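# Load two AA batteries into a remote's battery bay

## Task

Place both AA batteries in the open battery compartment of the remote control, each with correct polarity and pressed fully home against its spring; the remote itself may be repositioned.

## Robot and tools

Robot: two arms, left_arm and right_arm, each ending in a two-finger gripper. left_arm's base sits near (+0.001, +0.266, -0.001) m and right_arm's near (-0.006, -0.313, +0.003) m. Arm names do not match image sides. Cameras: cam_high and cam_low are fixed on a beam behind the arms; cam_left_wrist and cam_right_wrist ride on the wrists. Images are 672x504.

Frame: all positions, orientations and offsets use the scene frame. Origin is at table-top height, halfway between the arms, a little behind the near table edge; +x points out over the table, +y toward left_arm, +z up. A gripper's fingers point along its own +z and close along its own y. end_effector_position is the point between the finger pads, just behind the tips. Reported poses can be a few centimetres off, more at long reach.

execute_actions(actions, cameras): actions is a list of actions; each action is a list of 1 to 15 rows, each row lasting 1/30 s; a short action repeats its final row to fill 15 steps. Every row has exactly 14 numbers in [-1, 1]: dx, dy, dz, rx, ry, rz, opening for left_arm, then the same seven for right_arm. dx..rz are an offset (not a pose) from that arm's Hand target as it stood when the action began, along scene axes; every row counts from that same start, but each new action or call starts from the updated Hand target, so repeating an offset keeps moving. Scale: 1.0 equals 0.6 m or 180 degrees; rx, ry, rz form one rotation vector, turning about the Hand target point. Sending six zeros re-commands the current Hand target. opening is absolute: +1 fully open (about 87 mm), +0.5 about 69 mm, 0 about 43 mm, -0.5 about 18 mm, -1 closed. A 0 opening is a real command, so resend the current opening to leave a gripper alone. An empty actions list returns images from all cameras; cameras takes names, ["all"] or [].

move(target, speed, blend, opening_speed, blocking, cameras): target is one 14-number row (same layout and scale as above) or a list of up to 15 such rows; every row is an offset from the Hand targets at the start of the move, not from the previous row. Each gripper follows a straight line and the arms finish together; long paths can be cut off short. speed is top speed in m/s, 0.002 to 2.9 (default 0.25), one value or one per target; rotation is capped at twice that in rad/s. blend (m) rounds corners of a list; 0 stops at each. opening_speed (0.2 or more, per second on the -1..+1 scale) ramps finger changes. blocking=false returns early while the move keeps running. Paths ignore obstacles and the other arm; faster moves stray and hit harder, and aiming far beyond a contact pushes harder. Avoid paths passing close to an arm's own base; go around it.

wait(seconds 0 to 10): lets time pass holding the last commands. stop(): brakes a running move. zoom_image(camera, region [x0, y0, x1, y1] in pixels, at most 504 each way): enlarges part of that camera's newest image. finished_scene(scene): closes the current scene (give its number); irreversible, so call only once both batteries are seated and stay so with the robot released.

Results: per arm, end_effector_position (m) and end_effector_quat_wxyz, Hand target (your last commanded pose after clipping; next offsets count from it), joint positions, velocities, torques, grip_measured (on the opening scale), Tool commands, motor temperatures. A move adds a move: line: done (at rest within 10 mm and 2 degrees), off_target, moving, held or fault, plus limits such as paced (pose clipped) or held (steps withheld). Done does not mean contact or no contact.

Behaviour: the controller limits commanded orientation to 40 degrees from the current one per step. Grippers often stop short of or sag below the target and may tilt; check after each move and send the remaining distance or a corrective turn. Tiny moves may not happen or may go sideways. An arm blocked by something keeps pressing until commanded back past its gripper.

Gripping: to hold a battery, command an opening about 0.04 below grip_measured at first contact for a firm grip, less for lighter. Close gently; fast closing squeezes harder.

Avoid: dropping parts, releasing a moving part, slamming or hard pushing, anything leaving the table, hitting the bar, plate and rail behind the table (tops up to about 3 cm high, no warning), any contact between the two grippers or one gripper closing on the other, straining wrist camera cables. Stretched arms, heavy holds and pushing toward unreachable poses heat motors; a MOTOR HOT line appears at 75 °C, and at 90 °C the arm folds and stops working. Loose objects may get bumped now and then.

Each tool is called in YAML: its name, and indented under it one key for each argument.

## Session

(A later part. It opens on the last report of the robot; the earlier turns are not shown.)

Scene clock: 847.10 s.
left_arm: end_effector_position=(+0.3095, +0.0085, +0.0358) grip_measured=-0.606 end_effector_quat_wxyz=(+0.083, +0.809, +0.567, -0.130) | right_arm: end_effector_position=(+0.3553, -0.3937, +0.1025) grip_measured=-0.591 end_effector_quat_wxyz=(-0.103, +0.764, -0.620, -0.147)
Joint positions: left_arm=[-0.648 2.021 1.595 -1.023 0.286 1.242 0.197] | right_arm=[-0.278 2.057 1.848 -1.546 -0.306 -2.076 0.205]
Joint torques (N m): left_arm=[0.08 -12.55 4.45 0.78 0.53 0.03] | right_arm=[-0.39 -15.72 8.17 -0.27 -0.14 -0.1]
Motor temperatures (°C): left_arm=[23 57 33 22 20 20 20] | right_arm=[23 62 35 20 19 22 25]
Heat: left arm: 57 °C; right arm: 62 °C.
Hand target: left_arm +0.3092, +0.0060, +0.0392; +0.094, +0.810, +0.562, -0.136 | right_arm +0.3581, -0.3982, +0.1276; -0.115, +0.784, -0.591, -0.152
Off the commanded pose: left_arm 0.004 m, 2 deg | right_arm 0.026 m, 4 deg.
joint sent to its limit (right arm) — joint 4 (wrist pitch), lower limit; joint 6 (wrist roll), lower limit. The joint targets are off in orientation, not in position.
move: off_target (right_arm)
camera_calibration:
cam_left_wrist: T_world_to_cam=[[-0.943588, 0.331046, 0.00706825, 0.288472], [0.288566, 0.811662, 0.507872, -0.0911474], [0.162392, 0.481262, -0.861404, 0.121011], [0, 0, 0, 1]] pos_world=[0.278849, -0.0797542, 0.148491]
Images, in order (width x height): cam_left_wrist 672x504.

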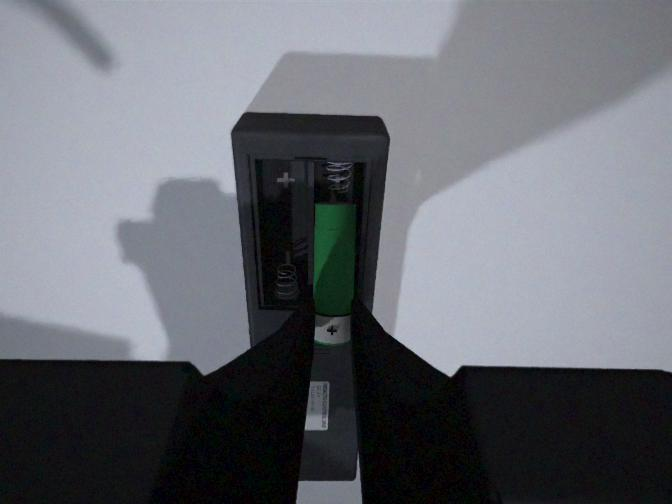

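move:
  target: [-0.002, 0.0006, -0.0075, 0, 0, 0, -0.68, 0, 0, 0, 0, 0, 0, -0.68]
  speed: 0.05
  cameras: ["cam_left_wrist"]

zoom_image:
  camera: "cam_left_wrist"
  region: [220, 80, 440, 300]

Scene clock: 854.63 s.
left_arm: end_effector_position=(+0.3085, +0.0080, +0.0324) grip_measured=-0.606 end_effector_quat_wxyz=(+0.084, +0.809, +0.566, -0.132) | right_arm: end_effector_position=(+0.3553, -0.3937, +0.1025) grip_measured=-0.591 end_effector_quat_wxyz=(-0.103, +0.764, -0.620, -0.147)
Joint positions: left_arm=[-0.648 2.021 1.581 -1.007 0.291 1.242 0.197] | right_arm=[-0.278 2.057 1.848 -1.546 -0.306 -2.076 0.205]
Joint torques (N m): left_arm=[-0.03 -12.6 3.97 0.83 0.46 0.03] | right_arm=[-0.38 -15.72 8.2 -0.26 -0.15 -0.1]
Motor temperatures (°C): left_arm=[23 56 33 22 20 20 20] | right_arm=[23 62 35 20 19 22 25]
Heat: left arm: 56 °C; right arm: 62 °C.
Hand target: left_arm +0.3079, +0.0064, +0.0347; +0.094, +0.810, +0.562, -0.136 | right_arm +0.3581, -0.3982, +0.1276; -0.115, +0.784, -0.591, -0.152
Off the commanded pose: left_arm 0.003 m, 1 deg | right_arm 0.026 m, 4 deg.
joint sent to its limit (right arm) — joint 4 (wrist pitch), lower limit; joint 6 (wrist roll), lower limit. The joint targets are off in orientation, not in position.
move: off_target (right_arm)
camera_calibration:
cam_left_wrist: T_world_to_cam=[[-0.943415, 0.331525, 0.00767217, 0.287607], [0.290146, 0.814018, 0.503181, -0.0891536], [0.160572, 0.476934, -0.864147, 0.119236], [0, 0, 0, 1]] pos_world=[0.278054, -0.0796442, 0.145692]
Images, in order (width x height): cam_left_wrist 672x504.

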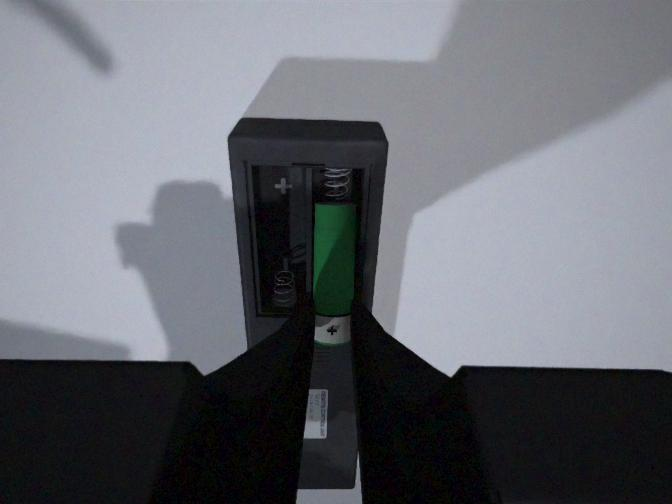

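Scaled by 2.291.

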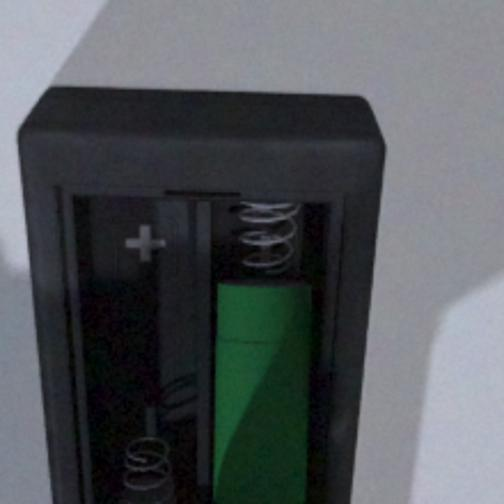

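move:
  target: [0.0, 0.0, -0.006, 0, 0, 0, -0.68, 0, 0, 0, 0, 0, 0, -0.68]
  speed: 0.05
  cameras: ["cam_left_wrist"]

zoom_image:
  camera: "cam_left_wrist"
  region: [220, 80, 440, 300]

Scene clock: 861.10 s.
left_arm: end_effector_position=(+0.3086, +0.0068, +0.0318) grip_measured=-0.606 end_effector_quat_wxyz=(+0.087, +0.809, +0.566, -0.134) | right_arm: end_effector_position=(+0.3553, -0.3937, +0.1025) grip_measured=-0.591 end_effector_quat_wxyz=(-0.103, +0.764, -0.620, -0.147)
Joint positions: left_arm=[-0.648 2.02 1.576 -0.998 0.296 1.242 0.197] | right_arm=[-0.278 2.057 1.848 -1.546 -0.306 -2.076 0.205]
Joint torques (N m): left_arm=[-0.03 -12.11 3.62 0.9 0.4 0.02] | right_arm=[-0.39 -15.75 8.18 -0.27 -0.14 -0.09]
Motor temperatures (°C): left_arm=[23 56 32 23 20 20 20] | right_arm=[23 62 35 20 19 22 25]
Heat: left arm: 56 °C; right arm: 62 °C.
Hand target: left_arm +0.3079, +0.0064, +0.0311; +0.094, +0.810, +0.562, -0.136 | right_arm +0.3581, -0.3982, +0.1276; -0.115, +0.784, -0.591, -0.152
Off the commanded pose: left_arm 0.001 m, 1 deg | right_arm 0.026 m, 4 deg.
joint sent to its limit (right arm) — joint 4 (wrist pitch), lower limit; joint 6 (wrist roll), lower limit. The joint targets are off in orientation, not in position.
move: off_target (right_arm)
camera_calibration:
cam_left_wrist: T_world_to_cam=[[-0.943301, 0.331912, 0.0041769, 0.288146], [0.28985, 0.817497, 0.497679, -0.0876], [0.161771, 0.470672, -0.867351, 0.118985], [0, 0, 0, 1]] pos_world=[0.277951, -0.0800295, 0.145595]
Images, in order (width x height): cam_left_wrist 672x504.

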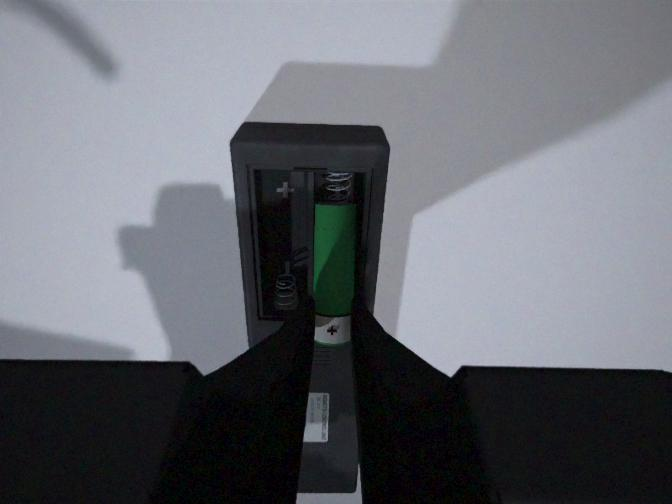

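Scaled by 2.291.

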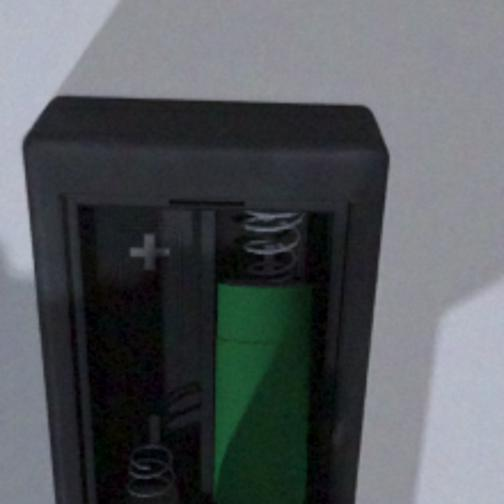

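move:
  target: [0.0012, 0.0045, -0.0065, 0, 0, 0, -0.68, 0, 0, 0, 0, 0, 0, -0.68]
  speed: 0.05
  cameras: ["cam_left_wrist"]

zoom_image:
  camera: "cam_left_wrist"
  region: [220, 80, 440, 300]

Scene clock: 873.03 s.
left_arm: end_effector_position=(+0.3084, +0.0068, +0.0316) grip_measured=-0.606 end_effector_quat_wxyz=(+0.091, +0.810, +0.564, -0.133) | right_arm: end_effector_position=(+0.3553, -0.3937, +0.1025) grip_measured=-0.591 end_effector_quat_wxyz=(-0.103, +0.764, -0.620, -0.147)
Joint positions: left_arm=[-0.648 2.012 1.563 -0.986 0.297 1.243 0.197] | right_arm=[-0.278 2.057 1.848 -1.546 -0.306 -2.076 0.205]
Joint torques (N m): left_arm=[0.64 -11.33 3.33 0.93 0.41 0.07] | right_arm=[-0.34 -15.72 8.2 -0.28 -0.15 -0.1]
Motor temperatures (°C): left_arm=[23 57 32 23 20 20 20] | right_arm=[23 62 35 20 19 22 25]
Heat: left arm: 57 °C; right arm: 62 °C.
Hand target: left_arm +0.3087, +0.0091, +0.0272; +0.094, +0.810, +0.562, -0.136 | right_arm +0.3581, -0.3982, +0.1276; -0.115, +0.784, -0.591, -0.152
Off the commanded pose: left_arm 0.005 m, 1 deg | right_arm 0.026 m, 4 deg.
joint sent to its limit (right arm) — joint 4 (wrist pitch), lower limit; joint 6 (wrist roll), lower limit. The joint targets are off in orientation, not in position.
move: off_target (right_arm)
camera_calibration:
cam_left_wrist: T_world_to_cam=[[-0.94284, 0.33323, -0.00328221, 0.288052], [0.288032, 0.819831, 0.494889, -0.0867627], [0.167603, 0.465656, -0.86895, 0.117173], [0, 0, 0, 1]] pos_world=[0.276938, -0.0794188, 0.1457]
Images, in order (width x height): cam_left_wrist 672x504.

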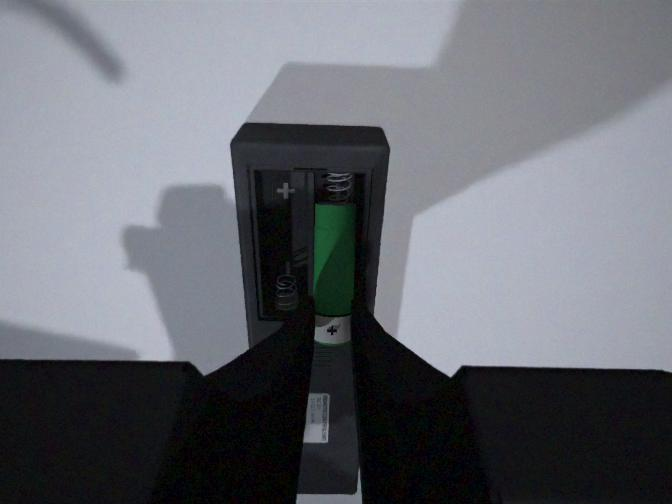

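Scaled by 2.291.

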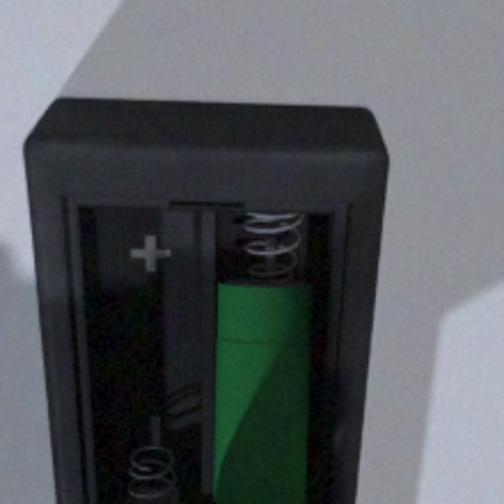

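move:
  target:
    - [0, 0, 0.006, 0, 0, 0, -0.68, 0, 0, 0, 0, 0, 0, -0.68]
    - [0, 0, 0.006, 0, 0, 0, -0.35, 0, 0, 0, 0, 0, 0, -0.68]
    - [0, 0, 0.12, 0, 0, 0, -0.35, 0, 0, 0, 0, 0, 0, -0.68]
  speed: [0.03, 0.05, 0.1]
  opening_speed: 0.7
  cameras: ["cam_left_wrist"]

zoom_image:
  camera: "cam_left_wrist"
  region: [220, 80, 440, 300]

Scene clock: 883.13 s.
left_arm: end_effector_position=(+0.3074, +0.0084, +0.0844) grip_measured=-0.350 end_effector_quat_wxyz=(+0.081, +0.810, +0.565, -0.136) | right_arm: end_effector_position=(+0.3553, -0.3937, +0.1025) grip_measured=-0.591 end_effector_quat_wxyz=(-0.103, +0.764, -0.620, -0.147)
Joint positions: left_arm=[-0.648 1.996 1.751 -1.211 0.297 1.246 0.325] | right_arm=[-0.278 2.057 1.848 -1.546 -0.306 -2.076 0.205]
Joint torques (N m): left_arm=[0.43 -13.3 7.13 0.43 0.41 0.02] | right_arm=[-0.4 -15.71 8.2 -0.28 -0.14 -0.09]
Motor temperatures (°C): left_arm=[23 54 32 23 20 20 20] | right_arm=[23 62 35 20 19 22 25]
Heat: left arm: 54 °C; right arm: 62 °C.
Hand target: left_arm +0.3087, +0.0091, +0.0992; +0.094, +0.811, +0.562, -0.136 | right_arm +0.3581, -0.3982, +0.1276; -0.115, +0.784, -0.591, -0.152
Off the commanded pose: left_arm 0.015 m, 2 deg | right_arm 0.026 m, 4 deg.
joint sent to its limit (right arm) — joint 4 (wrist pitch), lower limit; joint 6 (wrist roll), lower limit. The joint targets are off in orientation, not in position.
move: off_target (left_arm, right_arm)
camera_calibration:
cam_left_wrist: T_world_to_cam=[[-0.941799, 0.335805, 0.015795, 0.28487], [0.298172, 0.812706, 0.500603, -0.117453], [0.155268, 0.476177, -0.865533, 0.16578], [0, 0, 0, 1]] pos_world=[0.27757, -0.0791471, 0.197786]
Images, in order (width x height): cam_left_wrist 672x504.

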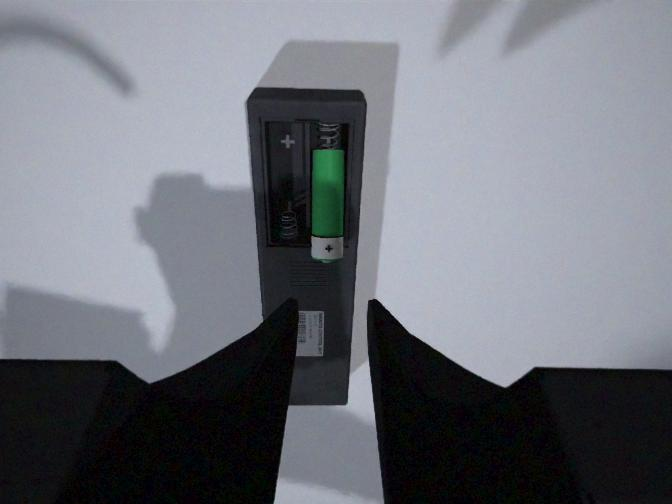

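Scaled by 2.291.

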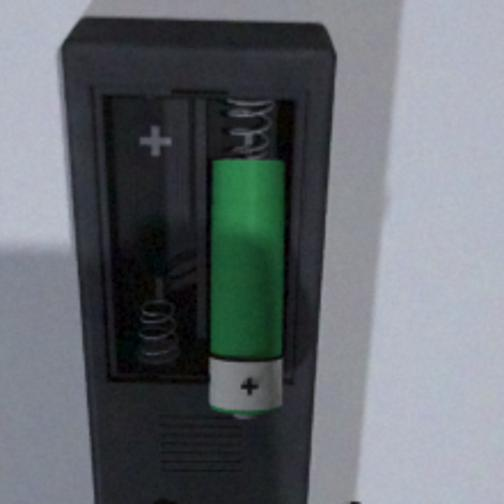

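move:
  target: [-0.005, -0.0493, -0.0553, 0.153, -0.0521, 0.5075, 0.9, 0, 0, 0, 0, 0, 0, -0.68]
  speed: 0.35
  cameras: ["cam_left_wrist"]

zoom_image:
  camera: "cam_left_wrist"
  region: [180, 100, 480, 320]

Scene clock: 909.13 s.
left_arm: end_effector_position=(+0.3074, -0.0193, +0.0644) grip_measured=+0.900 end_effector_quat_wxyz=(+0.043, +0.176, +0.974, +0.132) | right_arm: end_effector_position=(+0.3553, -0.3937, +0.1025) grip_measured=-0.591 end_effector_quat_wxyz=(-0.103, +0.764, -0.620, -0.147)
Joint positions: left_arm=[-0.805 2.414 2.318 -1.535 -0.28 -0.479 0.95] | right_arm=[-0.278 2.057 1.848 -1.546 -0.306 -2.076 0.205]
Joint torques (N m): left_arm=[-1.26 -12.92 6.97 0.12 -0.4 -0.15] | right_arm=[-0.36 -15.73 8.18 -0.27 -0.14 -0.1]
Motor temperatures (°C): left_arm=[23 54 34 22 20 20 20] | right_arm=[23 63 35 20 19 22 25]
Heat: left arm: 54 °C; right arm: 63 °C.
Hand target: left_arm +0.3057, -0.0206, +0.0660; +0.027, +0.175, +0.972, +0.154 | right_arm +0.3581, -0.3982, +0.1276; -0.115, +0.784, -0.591, -0.152
Off the commanded pose: left_arm 0.003 m, 3 deg | right_arm 0.026 m, 4 deg.
joint sent to its limit (left arm) — joint 4 (wrist pitch), lower limit. The joint targets are off in orientation, not in position.
joint sent to its limit (right arm) — joint 4 (wrist pitch), lower limit; joint 6 (wrist roll), lower limit. The joint targets are off in orientation, not in position.
move: off_target (left_arm, right_arm)
camera_calibration:
cam_left_wrist: T_world_to_cam=[[-0.320574, -0.904274, -0.281996, 0.0986913], [-0.724286, 0.0421496, 0.68821, 0.202338], [-0.610444, 0.424868, -0.668465, 0.383464], [0, 0, 0, 1]] pos_world=[0.412272, -0.0822059, 0.144912]
Images, in order (width x height): cam_left_wrist 672x504.

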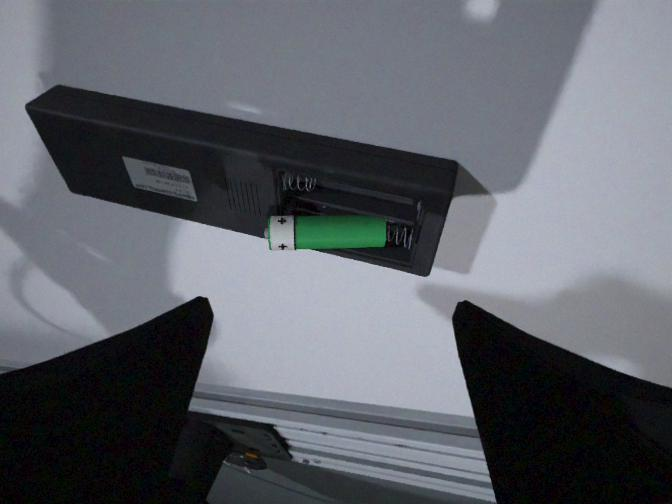

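Scaled by 1.680.

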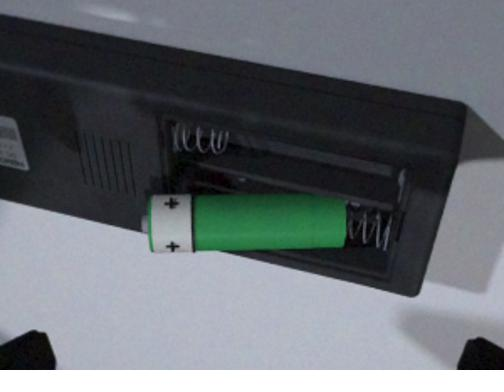

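move:
  target: [-0.004, 0.0022, -0.065, 0, 0, 0, 0.9, 0, 0, 0, 0, 0, 0, -0.68]
  speed: 0.1
  cameras: ["cam_left_wrist"]

zoom_image:
  camera: "cam_left_wrist"
  region: [180, 160, 480, 380]

Scene clock: 930.30 s.
left_arm: end_effector_position=(+0.3040, -0.0169, +0.0319) grip_measured=+0.900 end_effector_quat_wxyz=(+0.022, +0.175, +0.973, +0.149) | right_arm: end_effector_position=(+0.3553, -0.3937, +0.1025) grip_measured=-0.591 end_effector_quat_wxyz=(-0.103, +0.764, -0.620, -0.147)
Joint positions: left_arm=[-0.805 2.46 2.258 -1.484 -0.281 -0.491 0.95] | right_arm=[-0.278 2.057 1.848 -1.546 -0.306 -2.076 0.205]
Joint torques (N m): left_arm=[-1.22 -13.53 4.52 0.37 -0.38 -0.15] | right_arm=[-0.38 -15.71 8.18 -0.27 -0.15 -0.1]
Motor temperatures (°C): left_arm=[23 56 35 22 20 20 20] | right_arm=[23 63 35 20 19 22 25]
Heat: left arm: 56 °C; right arm: 63 °C.
Hand target: left_arm +0.3033, -0.0192, +0.0270; +0.027, +0.176, +0.972, +0.155 | right_arm +0.3581, -0.3982, +0.1276; -0.115, +0.784, -0.591, -0.152
Off the commanded pose: left_arm 0.005 m, 1 deg | right_arm 0.026 m, 4 deg.
joint sent to its limit (right arm) — joint 4 (wrist pitch), lower limit; joint 6 (wrist roll), lower limit. The joint targets are off in orientation, not in position.
move: off_target (right_arm)
camera_calibration:
cam_left_wrist: T_world_to_cam=[[-0.321675, -0.895753, -0.306842, 0.0919011], [-0.700614, 0.00718682, 0.713504, 0.213581], [-0.636918, 0.444494, -0.629889, 0.365737], [0, 0, 0, 1]] pos_world=[0.412145, -0.0817823, 0.106182]
Images, in order (width x height): cam_left_wrist 672x504.

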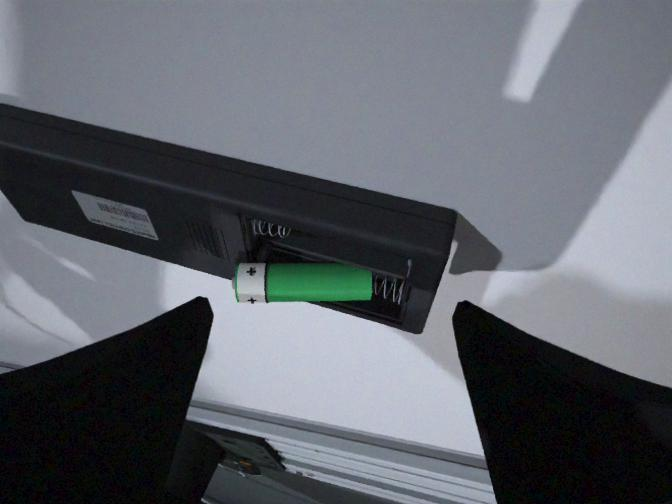

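Scaled by 1.680.

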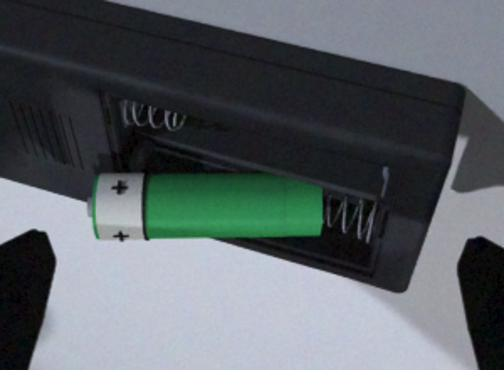

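move:
  target:
    - [0.0027, -0.001, -0.0092, 0, 0, 0, 0.9, 0, 0, 0, 0, 0, 0, -0.68]
    - [0.0027, -0.001, -0.0092, 0, 0, 0, 0.7, 0, 0, 0, 0, 0, 0, -0.68]
  speed: 0.05
  opening_speed: 0.4
  cameras: ["cam_left_wrist"]

zoom_image:
  camera: "cam_left_wrist"
  region: [200, 180, 480, 380]

Scene clock: 946.13 s.
left_arm: end_effector_position=(+0.3064, -0.0195, +0.0308) grip_measured=+0.700 end_effector_quat_wxyz=(+0.028, +0.173, +0.974, +0.144) | right_arm: end_effector_position=(+0.3553, -0.3937, +0.1025) grip_measured=-0.591 end_effector_quat_wxyz=(-0.103, +0.764, -0.620, -0.147)
Joint positions: left_arm=[-0.805 2.46 2.258 -1.469 -0.281 -0.491 0.85] | right_arm=[-0.278 2.057 1.848 -1.546 -0.306 -2.076 0.205]
Joint torques (N m): left_arm=[-1.01 -12.68 4.15 0.4 -0.38 -0.14] | right_arm=[-0.39 -15.72 8.2 -0.27 -0.14 -0.1]
Motor temperatures (°C): left_arm=[23 56 34 22 20 20 19] | right_arm=[23 63 35 20 19 22 25]
Heat: left arm: 56 °C; right arm: 63 °C.
Hand target: left_arm +0.3049, -0.0198, +0.0215; +0.027, +0.175, +0.972, +0.154 | right_arm +0.3581, -0.3982, +0.1276; -0.115, +0.784, -0.591, -0.152
Off the commanded pose: left_arm 0.009 m, 1 deg | right_arm 0.026 m, 4 deg.
joint sent to its limit (right arm) — joint 4 (wrist pitch), lower limit; joint 6 (wrist roll), lower limit. The joint targets are off in orientation, not in position.
move: off_target (right_arm)
camera_calibration:
cam_left_wrist: T_world_to_cam=[[-0.317998, -0.899258, -0.300353, 0.0885588], [-0.707882, 0.0144579, 0.706182, 0.218662], [-0.630698, 0.437179, -0.641167, 0.366063], [0, 0, 0, 1]] pos_world=[0.413824, -0.0835591, 0.106891]
Images, in order (width x height): cam_left_wrist 672x504.

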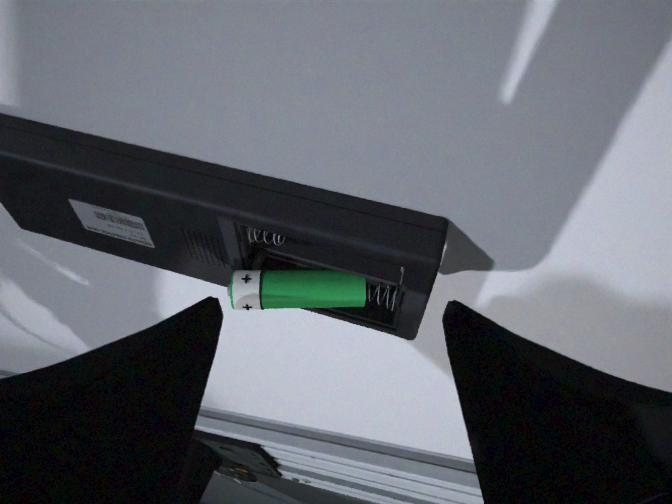

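Scaled by 1.800.

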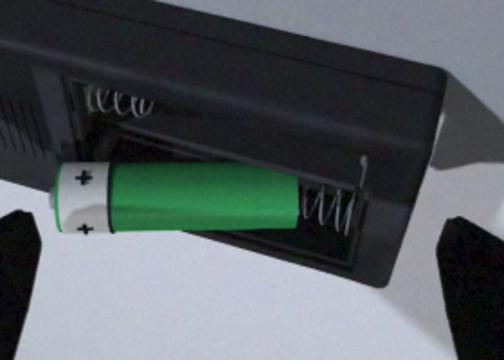

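move:
  target: [0.0, 0.001, -0.0065, 0, 0, 0, 0.7, 0, 0, 0, 0, 0, 0, -0.68]
  speed: 0.05
  cameras: []

Scene clock: 953.27 s.
left_arm: end_effector_position=(+0.3059, -0.0191, +0.0261) grip_measured=+0.700 end_effector_quat_wxyz=(+0.027, +0.174, +0.974, +0.145) | right_arm: end_effector_position=(+0.3553, -0.3937, +0.1025) grip_measured=-0.591 end_effector_quat_wxyz=(-0.103, +0.764, -0.620, -0.147)
Joint positions: left_arm=[-0.805 2.46 2.239 -1.452 -0.281 -0.491 0.85] | right_arm=[-0.278 2.057 1.848 -1.546 -0.306 -2.076 0.205]
Joint torques (N m): left_arm=[-0.91 -12.85 4.16 0.39 -0.38 -0.13] | right_arm=[-0.38 -15.72 8.18 -0.27 -0.14 -0.1]
Motor temperatures (°C): left_arm=[23 55 33 22 20 20 19] | right_arm=[23 63 35 20 19 22 25]
Heat: left arm: 55 °C; right arm: 63 °C.
Hand target: left_arm +0.3049, -0.0192, +0.0176; +0.027, +0.175, +0.972, +0.154 | right_arm +0.3581, -0.3982, +0.1276; -0.115, +0.784, -0.591, -0.152
Off the commanded pose: left_arm 0.009 m, 1 deg | right_arm 0.026 m, 4 deg.
joint sent to its limit (right arm) — joint 4 (wrist pitch), lower limit; joint 6 (wrist roll), lower limit. The joint targets are off in orientation, not in position.
move: off_target (right_arm)
No camera images: "cameras" was empty.

move:
  target: [0.0, 0.0, -0.002, 0, 0, 0, 0.55, 0, 0, 0, 0, 0, 0, -0.68]
  speed: 0.05
  opening_speed: 0.4
  cameras: ["cam_left_wrist"]

zoom_image:
  camera: "cam_left_wrist"
  region: [200, 180, 480, 380]

Scene clock: 958.87 s.
left_arm: end_effector_position=(+0.3065, -0.0187, +0.0261) grip_measured=+0.550 end_effector_quat_wxyz=(+0.029, +0.174, +0.973, +0.146) | right_arm: end_effector_position=(+0.3553, -0.3937, +0.1025) grip_measured=-0.591 end_effector_quat_wxyz=(-0.103, +0.764, -0.620, -0.147)
Joint positions: left_arm=[-0.805 2.46 2.239 -1.451 -0.285 -0.491 0.775] | right_arm=[-0.278 2.057 1.848 -1.546 -0.306 -2.076 0.205]
Joint torques (N m): left_arm=[-0.9 -12.88 3.82 0.44 -0.33 -0.12] | right_arm=[-0.36 -15.72 8.21 -0.27 -0.15 -0.09]
Motor temperatures (°C): left_arm=[23 55 33 22 20 20 19] | right_arm=[23 64 35 20 19 22 25]
Heat: left arm: 55 °C; right arm: 64 °C.
Hand target: left_arm +0.3049, -0.0192, +0.0164; +0.027, +0.175, +0.972, +0.154 | right_arm +0.3581, -0.3982, +0.1276; -0.115, +0.784, -0.591, -0.152
Off the commanded pose: left_arm 0.010 m, 1 deg | right_arm 0.026 m, 4 deg.
joint sent to its limit (right arm) — joint 4 (wrist pitch), lower limit; joint 6 (wrist roll), lower limit. The joint targets are off in orientation, not in position.
move: off_target (right_arm)
camera_calibration:
cam_left_wrist: T_world_to_cam=[[-0.31805, -0.897809, -0.304605, 0.0880743], [-0.70911, 0.012015, 0.704996, 0.222398], [-0.629291, 0.440222, -0.640466, 0.362476], [0, 0, 0, 1]] pos_world=[0.41382, -0.0831682, 0.102192]
Images, in order (width x height): cam_left_wrist 672x504.

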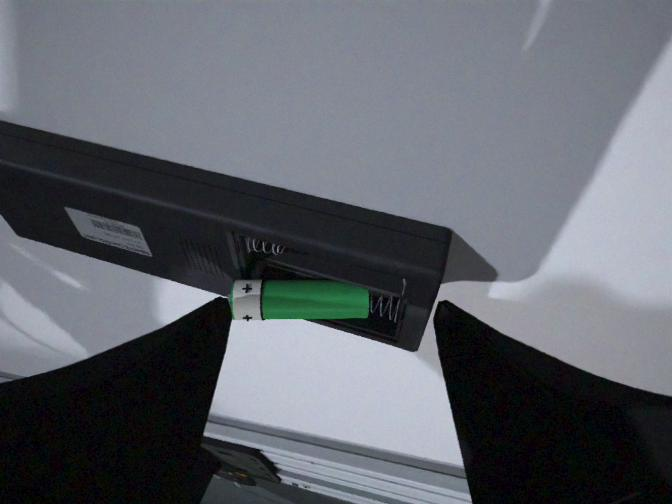

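Scaled by 1.800.

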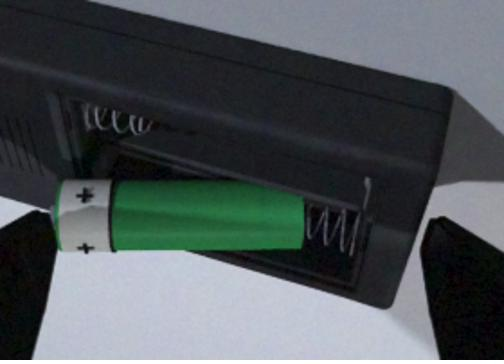

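move:
  target: [0.0, 0.0, -0.007, 0, 0, 0, 0.6, 0, 0, 0, 0, 0, 0, -0.68]
  speed: 0.05
  opening_speed: 0.4
  cameras: ["cam_left_wrist"]

zoom_image:
  camera: "cam_left_wrist"
  region: [200, 180, 480, 380]

Scene clock: 969.60 s.
left_arm: end_effector_position=(+0.3057, -0.0179, +0.0223) grip_measured=+0.600 end_effector_quat_wxyz=(+0.027, +0.174, +0.973, +0.148) | right_arm: end_effector_position=(+0.3553, -0.3937, +0.1025) grip_measured=-0.591 end_effector_quat_wxyz=(-0.103, +0.764, -0.620, -0.147)
Joint positions: left_arm=[-0.805 2.46 2.222 -1.44 -0.285 -0.491 0.8] | right_arm=[-0.278 2.057 1.848 -1.546 -0.306 -2.076 0.205]
Joint torques (N m): left_arm=[-0.91 -12.75 3.97 0.48 -0.33 -0.12] | right_arm=[-0.38 -15.73 8.18 -0.27 -0.15 -0.09]
Motor temperatures (°C): left_arm=[23 55 32 22 20 20 19] | right_arm=[23 64 35 20 19 22 25]
Heat: left arm: 55 °C; right arm: 64 °C.
Hand target: left_arm +0.3049, -0.0193, +0.0122; +0.027, +0.175, +0.972, +0.154 | right_arm +0.3581, -0.3982, +0.1276; -0.115, +0.784, -0.591, -0.152
Off the commanded pose: left_arm 0.010 m, 1 deg | right_arm 0.026 m, 4 deg.
joint sent to its limit (right arm) — joint 4 (wrist pitch), lower limit; joint 6 (wrist roll), lower limit. The joint targets are off in orientation, not in position.
move: off_target (right_arm)
camera_calibration:
cam_left_wrist: T_world_to_cam=[[-0.319065, -0.896736, -0.306696, 0.0877573], [-0.706927, 0.0096505, 0.70722, 0.223689], [-0.63123, 0.442461, -0.637006, 0.359606], [0, 0, 0, 1]] pos_world=[0.413126, -0.0825754, 0.0977887]
Images, in order (width x height): cam_left_wrist 672x504.

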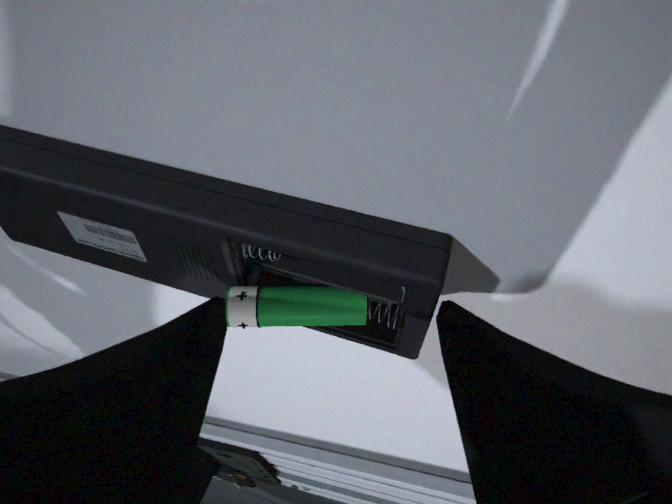

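Scaled by 1.800.

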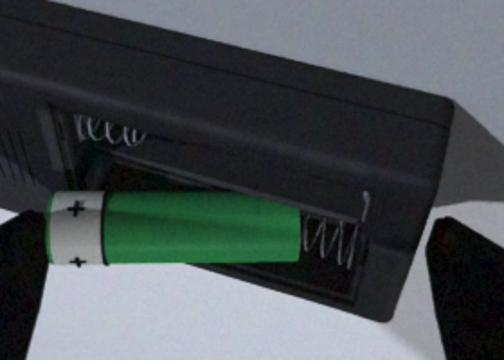

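move:
  target: [0.0, 0.0, 0.0, 0, 0, 0, 0.42, 0, 0, 0, 0, 0, 0, -0.68]
  speed: 0.05
  opening_speed: 0.3
  cameras: ["cam_left_wrist"]

zoom_image:
  camera: "cam_left_wrist"
  region: [200, 180, 480, 380]

Scene clock: 976.30 s.
left_arm: end_effector_position=(+0.3078, -0.0189, +0.0218) grip_measured=+0.422 end_effector_quat_wxyz=(+0.032, +0.173, +0.973, +0.147) | right_arm: end_effector_position=(+0.3553, -0.3937, +0.1025) grip_measured=-0.591 end_effector_quat_wxyz=(-0.103, +0.764, -0.620, -0.147)
Joint positions: left_arm=[-0.805 2.46 2.222 -1.43 -0.29 -0.491 0.711] | right_arm=[-0.278 2.057 1.848 -1.546 -0.306 -2.076 0.205]
Joint torques (N m): left_arm=[-0.87 -12.82 4.03 0.39 -0.27 -0.12] | right_arm=[-0.38 -15.72 8.2 -0.27 -0.14 -0.09]
Motor temperatures (°C): left_arm=[23 55 32 22 20 20 19] | right_arm=[23 64 35 20 19 22 25]
Heat: left arm: 55 °C; right arm: 64 °C.
Hand target: left_arm +0.3049, -0.0193, +0.0122; +0.027, +0.175, +0.972, +0.154 | right_arm +0.3581, -0.3982, +0.1276; -0.115, +0.784, -0.591, -0.152
Off the commanded pose: left_arm 0.010 m, 1 deg | right_arm 0.026 m, 4 deg.
joint sent to its limit (right arm) — joint 4 (wrist pitch), lower limit; joint 6 (wrist roll), lower limit. The joint targets are off in orientation, not in position.
move: off_target (right_arm)
camera_calibration:
cam_left_wrist: T_world_to_cam=[[-0.316523, -0.897616, -0.306754, 0.0865227], [-0.713834, 0.012427, 0.700204, 0.227888], [-0.624703, 0.440602, -0.644683, 0.359283], [0, 0, 0, 1]] pos_world=[0.414506, -0.0834686, 0.0985964]
Images, in order (width x height): cam_left_wrist 672x504.

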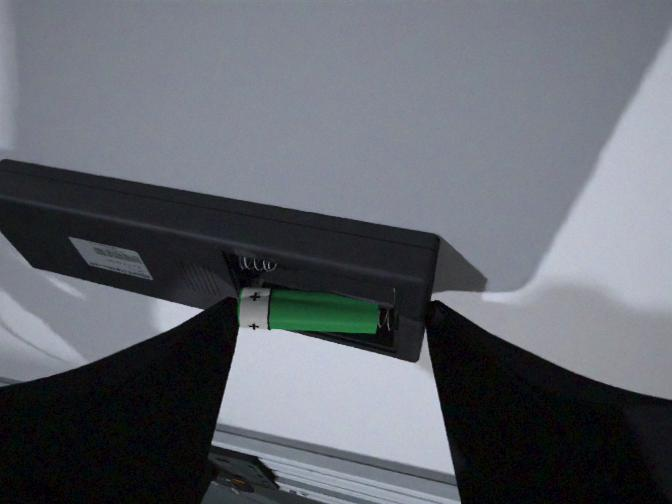

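Scaled by 1.800.

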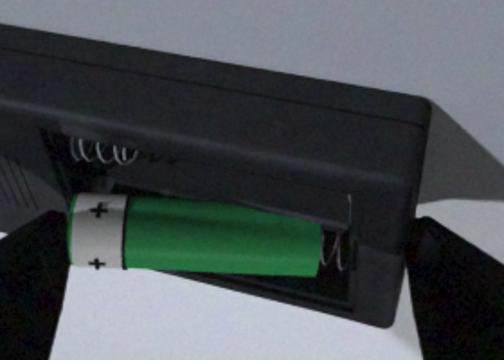

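move:
  target: [0.0, 0.0, 0.0, 0, 0, 0, 0.32, 0, 0, 0, 0, 0, 0, -0.68]
  speed: 0.05
  opening_speed: 0.3
  cameras: ["cam_left_wrist"]

zoom_image:
  camera: "cam_left_wrist"
  region: [200, 180, 480, 380]

Scene clock: 988.20 s.
left_arm: end_effector_position=(+0.3080, -0.0192, +0.0213) grip_measured=+0.335 end_effector_quat_wxyz=(+0.032, +0.173, +0.973, +0.147) | right_arm: end_effector_position=(+0.3553, -0.3937, +0.1025) grip_measured=-0.591 end_effector_quat_wxyz=(-0.103, +0.764, -0.620, -0.147)
Joint positions: left_arm=[-0.805 2.461 2.222 -1.429 -0.29 -0.491 0.668] | right_arm=[-0.278 2.057 1.848 -1.546 -0.306 -2.076 0.205]
Joint torques (N m): left_arm=[-0.91 -12.85 4.03 0.38 -0.28 -0.11] | right_arm=[-0.38 -15.69 8.2 -0.27 -0.14 -0.1]
Motor temperatures (°C): left_arm=[23 55 32 22 20 20 19] | right_arm=[23 64 35 20 19 22 25]
Heat: left arm: 55 °C; right arm: 64 °C.
Hand target: left_arm +0.3049, -0.0192, +0.0121; +0.027, +0.175, +0.972, +0.154 | right_arm +0.3581, -0.3982, +0.1276; -0.115, +0.784, -0.591, -0.152
Off the commanded pose: left_arm 0.010 m, 1 deg | right_arm 0.026 m, 4 deg.
joint sent to its limit (right arm) — joint 4 (wrist pitch), lower limit; joint 6 (wrist roll), lower limit. The joint targets are off in orientation, not in position.
move: off_target (right_arm)
camera_calibration:
cam_left_wrist: T_world_to_cam=[[-0.31643, -0.897708, -0.306583, 0.0862495], [-0.71404, 0.0126301, 0.699991, 0.228575], [-0.624515, 0.44041, -0.644995, 0.359001], [0, 0, 0, 1]] pos_world=[0.414705, -0.083568, 0.0979966]
Images, in order (width x height): cam_left_wrist 672x504.

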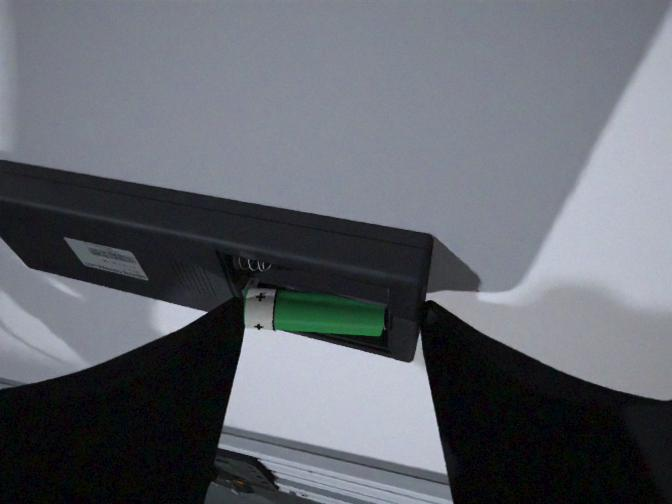

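Scaled by 1.800.

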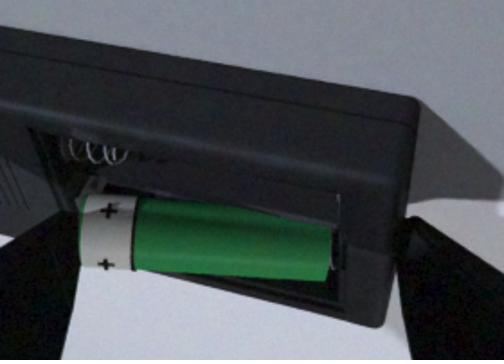

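move:
  target: [0.0, 0.0, -0.0075, -0.0364, 0.0136, 0, 0.32, 0, 0, 0, 0, 0, 0, -0.68]
  speed: 0.04
  cameras: ["cam_left_wrist"]

zoom_image:
  camera: "cam_left_wrist"
  region: [200, 180, 480, 380]

Scene clock: 999.97 s.
left_arm: end_effector_position=(+0.3032, -0.0156, +0.0176) grip_measured=+0.335 end_effector_quat_wxyz=(+0.016, +0.179, +0.978, +0.108) | right_arm: end_effector_position=(+0.3553, -0.3937, +0.1025) grip_measured=-0.591 end_effector_quat_wxyz=(-0.103, +0.764, -0.620, -0.147)
Joint positions: left_arm=[-0.778 2.396 2.103 -1.344 -0.21 -0.446 0.668] | right_arm=[-0.278 2.057 1.848 -1.546 -0.306 -2.076 0.205]
Joint torques (N m): left_arm=[0.39 -13.48 3 0.83 0.08 -0.03] | right_arm=[-0.36 -15.72 8.18 -0.27 -0.15 -0.09]
Motor temperatures (°C): left_arm=[23 55 32 22 20 20 20] | right_arm=[23 64 35 20 19 22 25]
Heat: left arm: 55 °C; right arm: 64 °C.
Hand target: left_arm +0.3050, -0.0192, +0.0076; +0.016, +0.177, +0.980, +0.095 | right_arm +0.3581, -0.3982, +0.1276; -0.115, +0.784, -0.591, -0.152
Off the commanded pose: left_arm 0.011 m, 1 deg | right_arm 0.026 m, 4 deg.
joint sent to its limit (right arm) — joint 4 (wrist pitch), lower limit; joint 6 (wrist roll), lower limit. The joint targets are off in orientation, not in position.
move: off_target (left_arm, right_arm)
camera_calibration:
cam_left_wrist: T_world_to_cam=[[-0.334644, -0.914856, -0.225946, 0.0905193], [-0.680262, 0.0686019, 0.729751, 0.217758], [-0.652117, 0.39791, -0.6453, 0.359871], [0, 0, 0, 1]] pos_world=[0.413102, -0.0753226, 0.0937682]
Images, in order (width x height): cam_left_wrist 672x504.

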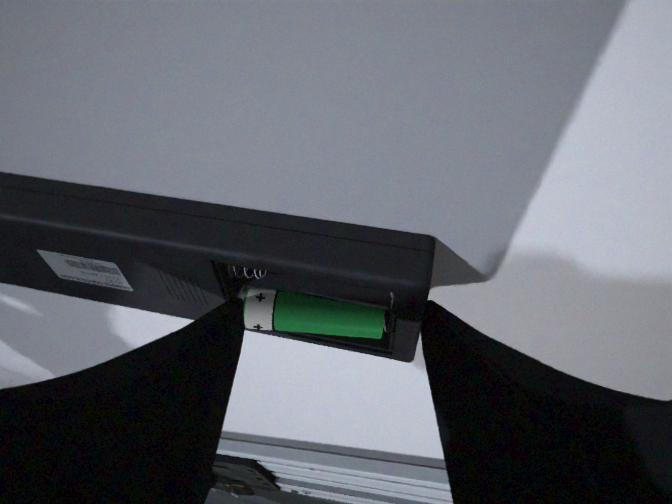

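Scaled by 1.800.

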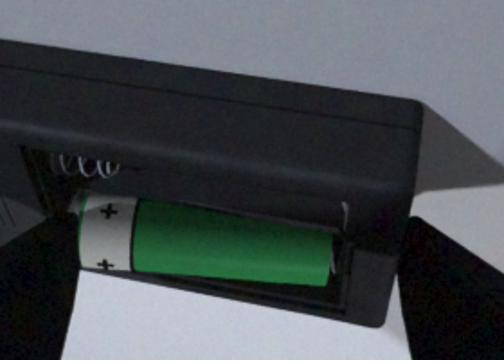

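execute_actions:
  actions: []
  cameras: ["all"]

Scene clock: 1031.63 s.
left_arm: end_effector_position=(+0.3031, -0.0156, +0.0176) grip_measured=+0.335 end_effector_quat_wxyz=(+0.016, +0.179, +0.978, +0.108) | right_arm: end_effector_position=(+0.3553, -0.3937, +0.1025) grip_measured=-0.591 end_effector_quat_wxyz=(-0.103, +0.764, -0.620, -0.147)
Joint positions: left_arm=[-0.778 2.396 2.103 -1.344 -0.21 -0.446 0.668] | right_arm=[-0.278 2.057 1.848 -1.546 -0.306 -2.076 0.205]
Joint velocities: within noise
Joint torques (N m): left_arm=[0.36 -13.49 2.97 0.84 0.08 -0.03] | right_arm=[-0.39 -15.72 8.18 -0.28 -0.14 -0.1]
Motor temperatures (°C): left_arm=[23 63 31 22 20 20 20] | right_arm=[23 65 36 20 19 22 25]
Heat: left arm: 63 °C; right arm: 65 °C.
Hand target: left_arm +0.3049, -0.0192, +0.0076; +0.016, +0.177, +0.980, +0.095 | right_arm +0.3581, -0.3982, +0.1276; -0.115, +0.784, -0.591, -0.152
Tool commands: left_gripper/opening=+0.32 right_gripper/opening=-0.68
Off the commanded pose: left_arm 0.011 m, 1 deg | right_arm 0.026 m, 4 deg.
camera_calibration:
cam_left_wrist: T_world_to_cam=[[-0.335129, -0.914714, -0.225803, 0.0906609], [-0.679729, 0.0687736, 0.730232, 0.217511], [-0.652424, 0.398207, -0.644805, 0.359845], [0, 0, 0, 1]] pos_world=[0.413004, -0.0753231, 0.0936676]
cam_right_wrist: T_world_to_cam=[[0.975994, 0.215385, -0.0323159, -0.259606], [0.203668, -0.850017, 0.485788, -0.435532], [0.0771623, -0.480708, -0.873479, 0.0198218], [0, 0, 0, 1]] pos_world=[0.340549, -0.304766, 0.220501]

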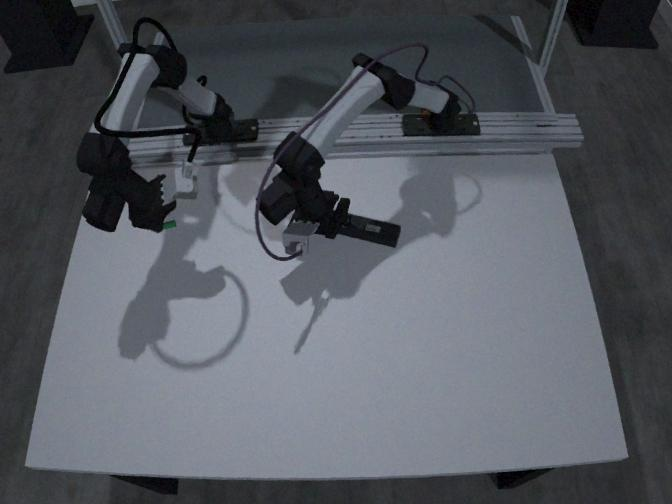

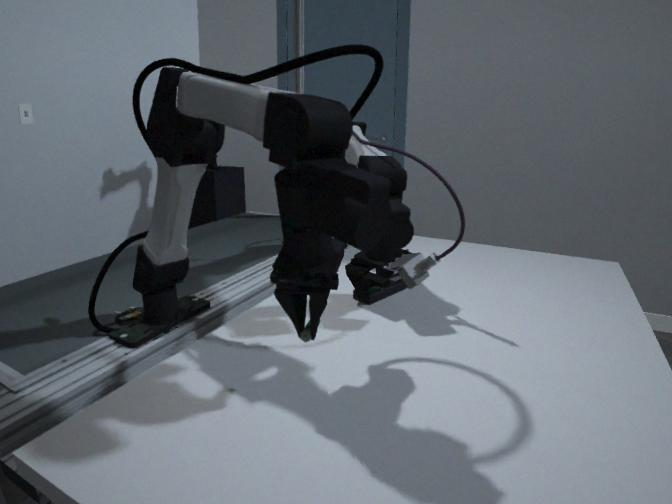

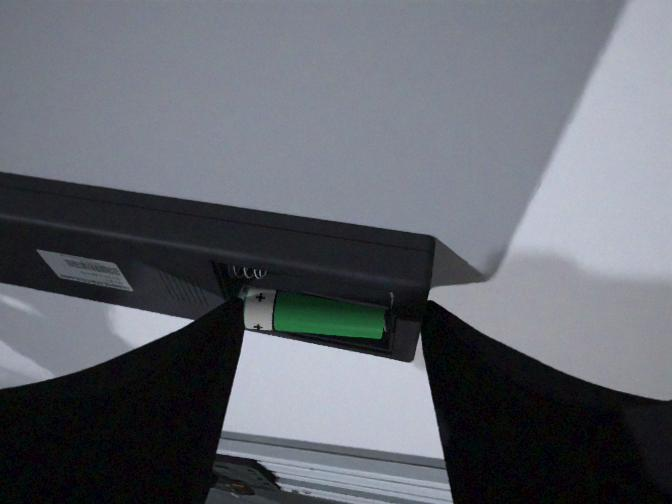

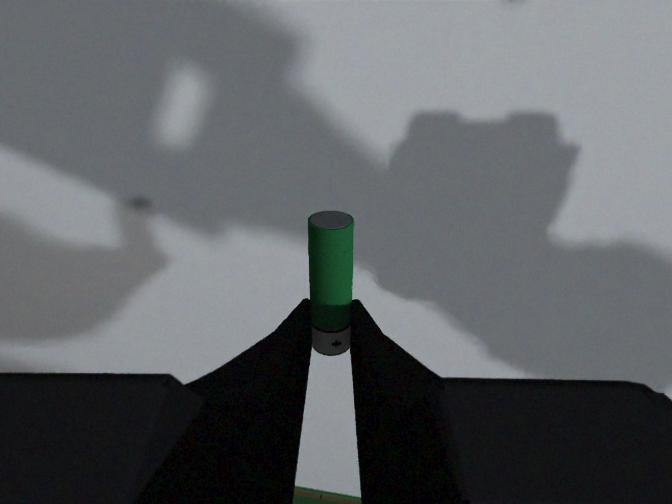

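zoom_image:
  camera: "cam_left_wrist"
  region: [200, 220, 470, 400]

Scaled by 1.867.

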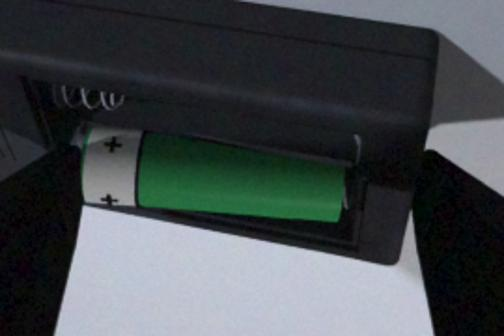

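move:
  target: [0, 0, -0.004, -0.03123, 0.01167, 0, 0.32, 0, 0, -0.036, 0, 0, 0, -0.68]
  speed: 0.03
  cameras: ["cam_left_wrist"]

zoom_image:
  camera: "cam_left_wrist"
  region: [200, 220, 470, 400]

Scene clock: 1069.57 s.
left_arm: end_effector_position=(+0.3007, -0.0142, +0.0143) grip_measured=+0.335 end_effector_quat_wxyz=(-0.001, +0.180, +0.982, +0.056) | right_arm: end_effector_position=(+0.3552, -0.3942, +0.1024) grip_measured=-0.591 end_effector_quat_wxyz=(-0.102, +0.764, -0.620, -0.146)
Joint positions: left_arm=[-0.739 2.343 2.008 -1.265 -0.107 -0.399 0.668] | right_arm=[-0.278 2.057 1.848 -1.546 -0.303 -2.076 0.205]
Joint torques (N m): left_arm=[0.17 -13.3 3.19 1.01 0.08 -0.07] | right_arm=[-0.28 -10.39 7.73 -0.19 -0.14 -0.1]
Motor temperatures (°C): left_arm=[23 65 30 22 20 20 20] | right_arm=[23 65 36 20 19 22 25]
Heat: left arm: 65 °C; right arm: 65 °C.
Hand target: left_arm +0.3050, -0.0191, +0.0052; +0.007, +0.177, +0.983, +0.044 | right_arm +0.3581, -0.3983, +0.1060; -0.115, +0.784, -0.591, -0.152
Off the commanded pose: left_arm 0.011 m, 2 deg | right_arm 0.006 m, 4 deg.
joint sent to its limit (right arm) — joint 6 (wrist roll), lower limit. The joint targets are off in orientation, not in position.
move: off_target (left_arm, right_arm)
camera_calibration:
cam_left_wrist: T_world_to_cam=[[-0.343086, -0.931627, -0.119848, 0.0910448], [-0.641036, 0.138968, 0.754825, 0.207154], [-0.686561, 0.335797, -0.644884, 0.36498], [0, 0, 0, 1]] pos_world=[0.41461, -0.0665269, 0.0899156]
Images, in order (width x height): cam_left_wrist 672x504.

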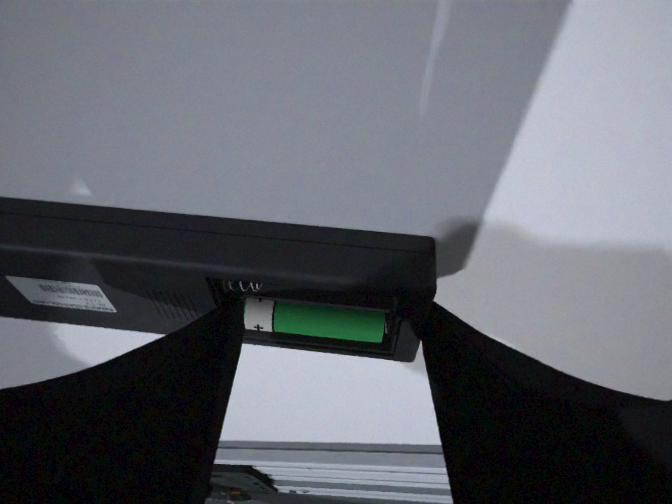

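Scaled by 1.867.

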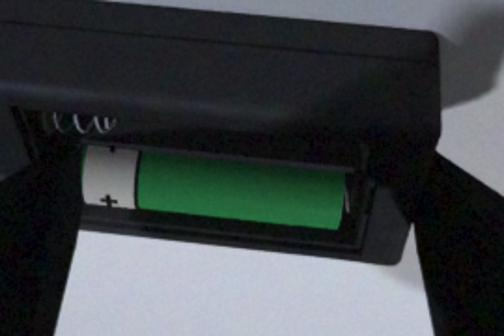

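move:
  target: [0, 0, 0, 0, 0, 0, 0.42, -0.0048, 0.0068, -0.006, 0, 0, 0, -0.68]
  speed: 0.03
  opening_speed: 0.2
  cameras: ["cam_left_wrist"]

zoom_image:
  camera: "cam_left_wrist"
  region: [200, 220, 470, 400]

Scene clock: 1079.80 s.
left_arm: end_effector_position=(+0.3011, -0.0164, +0.0139) grip_measured=+0.420 end_effector_quat_wxyz=(-0.001, +0.180, +0.982, +0.050) | right_arm: end_effector_position=(+0.3552, -0.3942, +0.1024) grip_measured=-0.591 end_effector_quat_wxyz=(-0.102, +0.764, -0.620, -0.146)
Joint positions: left_arm=[-0.739 2.343 2.008 -1.258 -0.098 -0.398 0.71] | right_arm=[-0.278 2.057 1.848 -1.546 -0.303 -2.076 0.205]
Joint torques (N m): left_arm=[0.17 -13.33 3.12 0.95 -0.04 -0.08] | right_arm=[0.35 -11.64 4.6 0.03 -0.18 -0.09]
Motor temperatures (°C): left_arm=[23 61 30 22 20 20 20] | right_arm=[23 62 36 20 19 22 25]
Heat: left arm: 61 °C; right arm: 62 °C.
Hand target: left_arm +0.3049, -0.0191, +0.0052; +0.007, +0.177, +0.983, +0.043 | right_arm +0.3552, -0.3942, +0.1024; -0.115, +0.784, -0.591, -0.152
Off the commanded pose: left_arm 0.010 m, 1 deg | right_arm 0.000 m, 4 deg.
joint sent to its limit (right arm) — joint 6 (wrist roll), lower limit. The joint targets are off in orientation, not in position.
move: off_target (right_arm)
camera_calibration:
cam_left_wrist: T_world_to_cam=[[-0.343313, -0.932873, -0.109018, 0.0889459], [-0.64032, 0.147557, 0.753802, 0.207908], [-0.687115, 0.328596, -0.647995, 0.365802], [0, 0, 0, 1]] pos_world=[0.415012, -0.0679043, 0.0900127]
Images, in order (width x height): cam_left_wrist 672x504.

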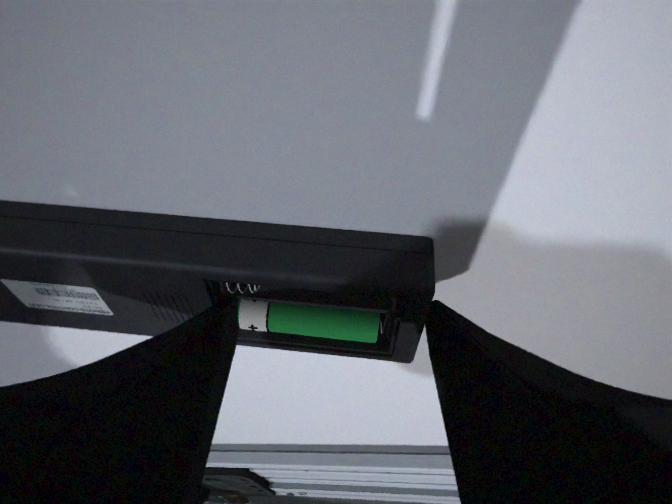

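Scaled by 1.867.

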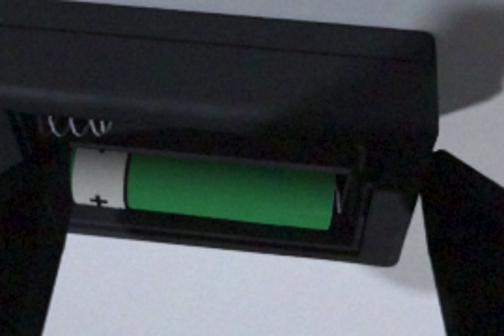

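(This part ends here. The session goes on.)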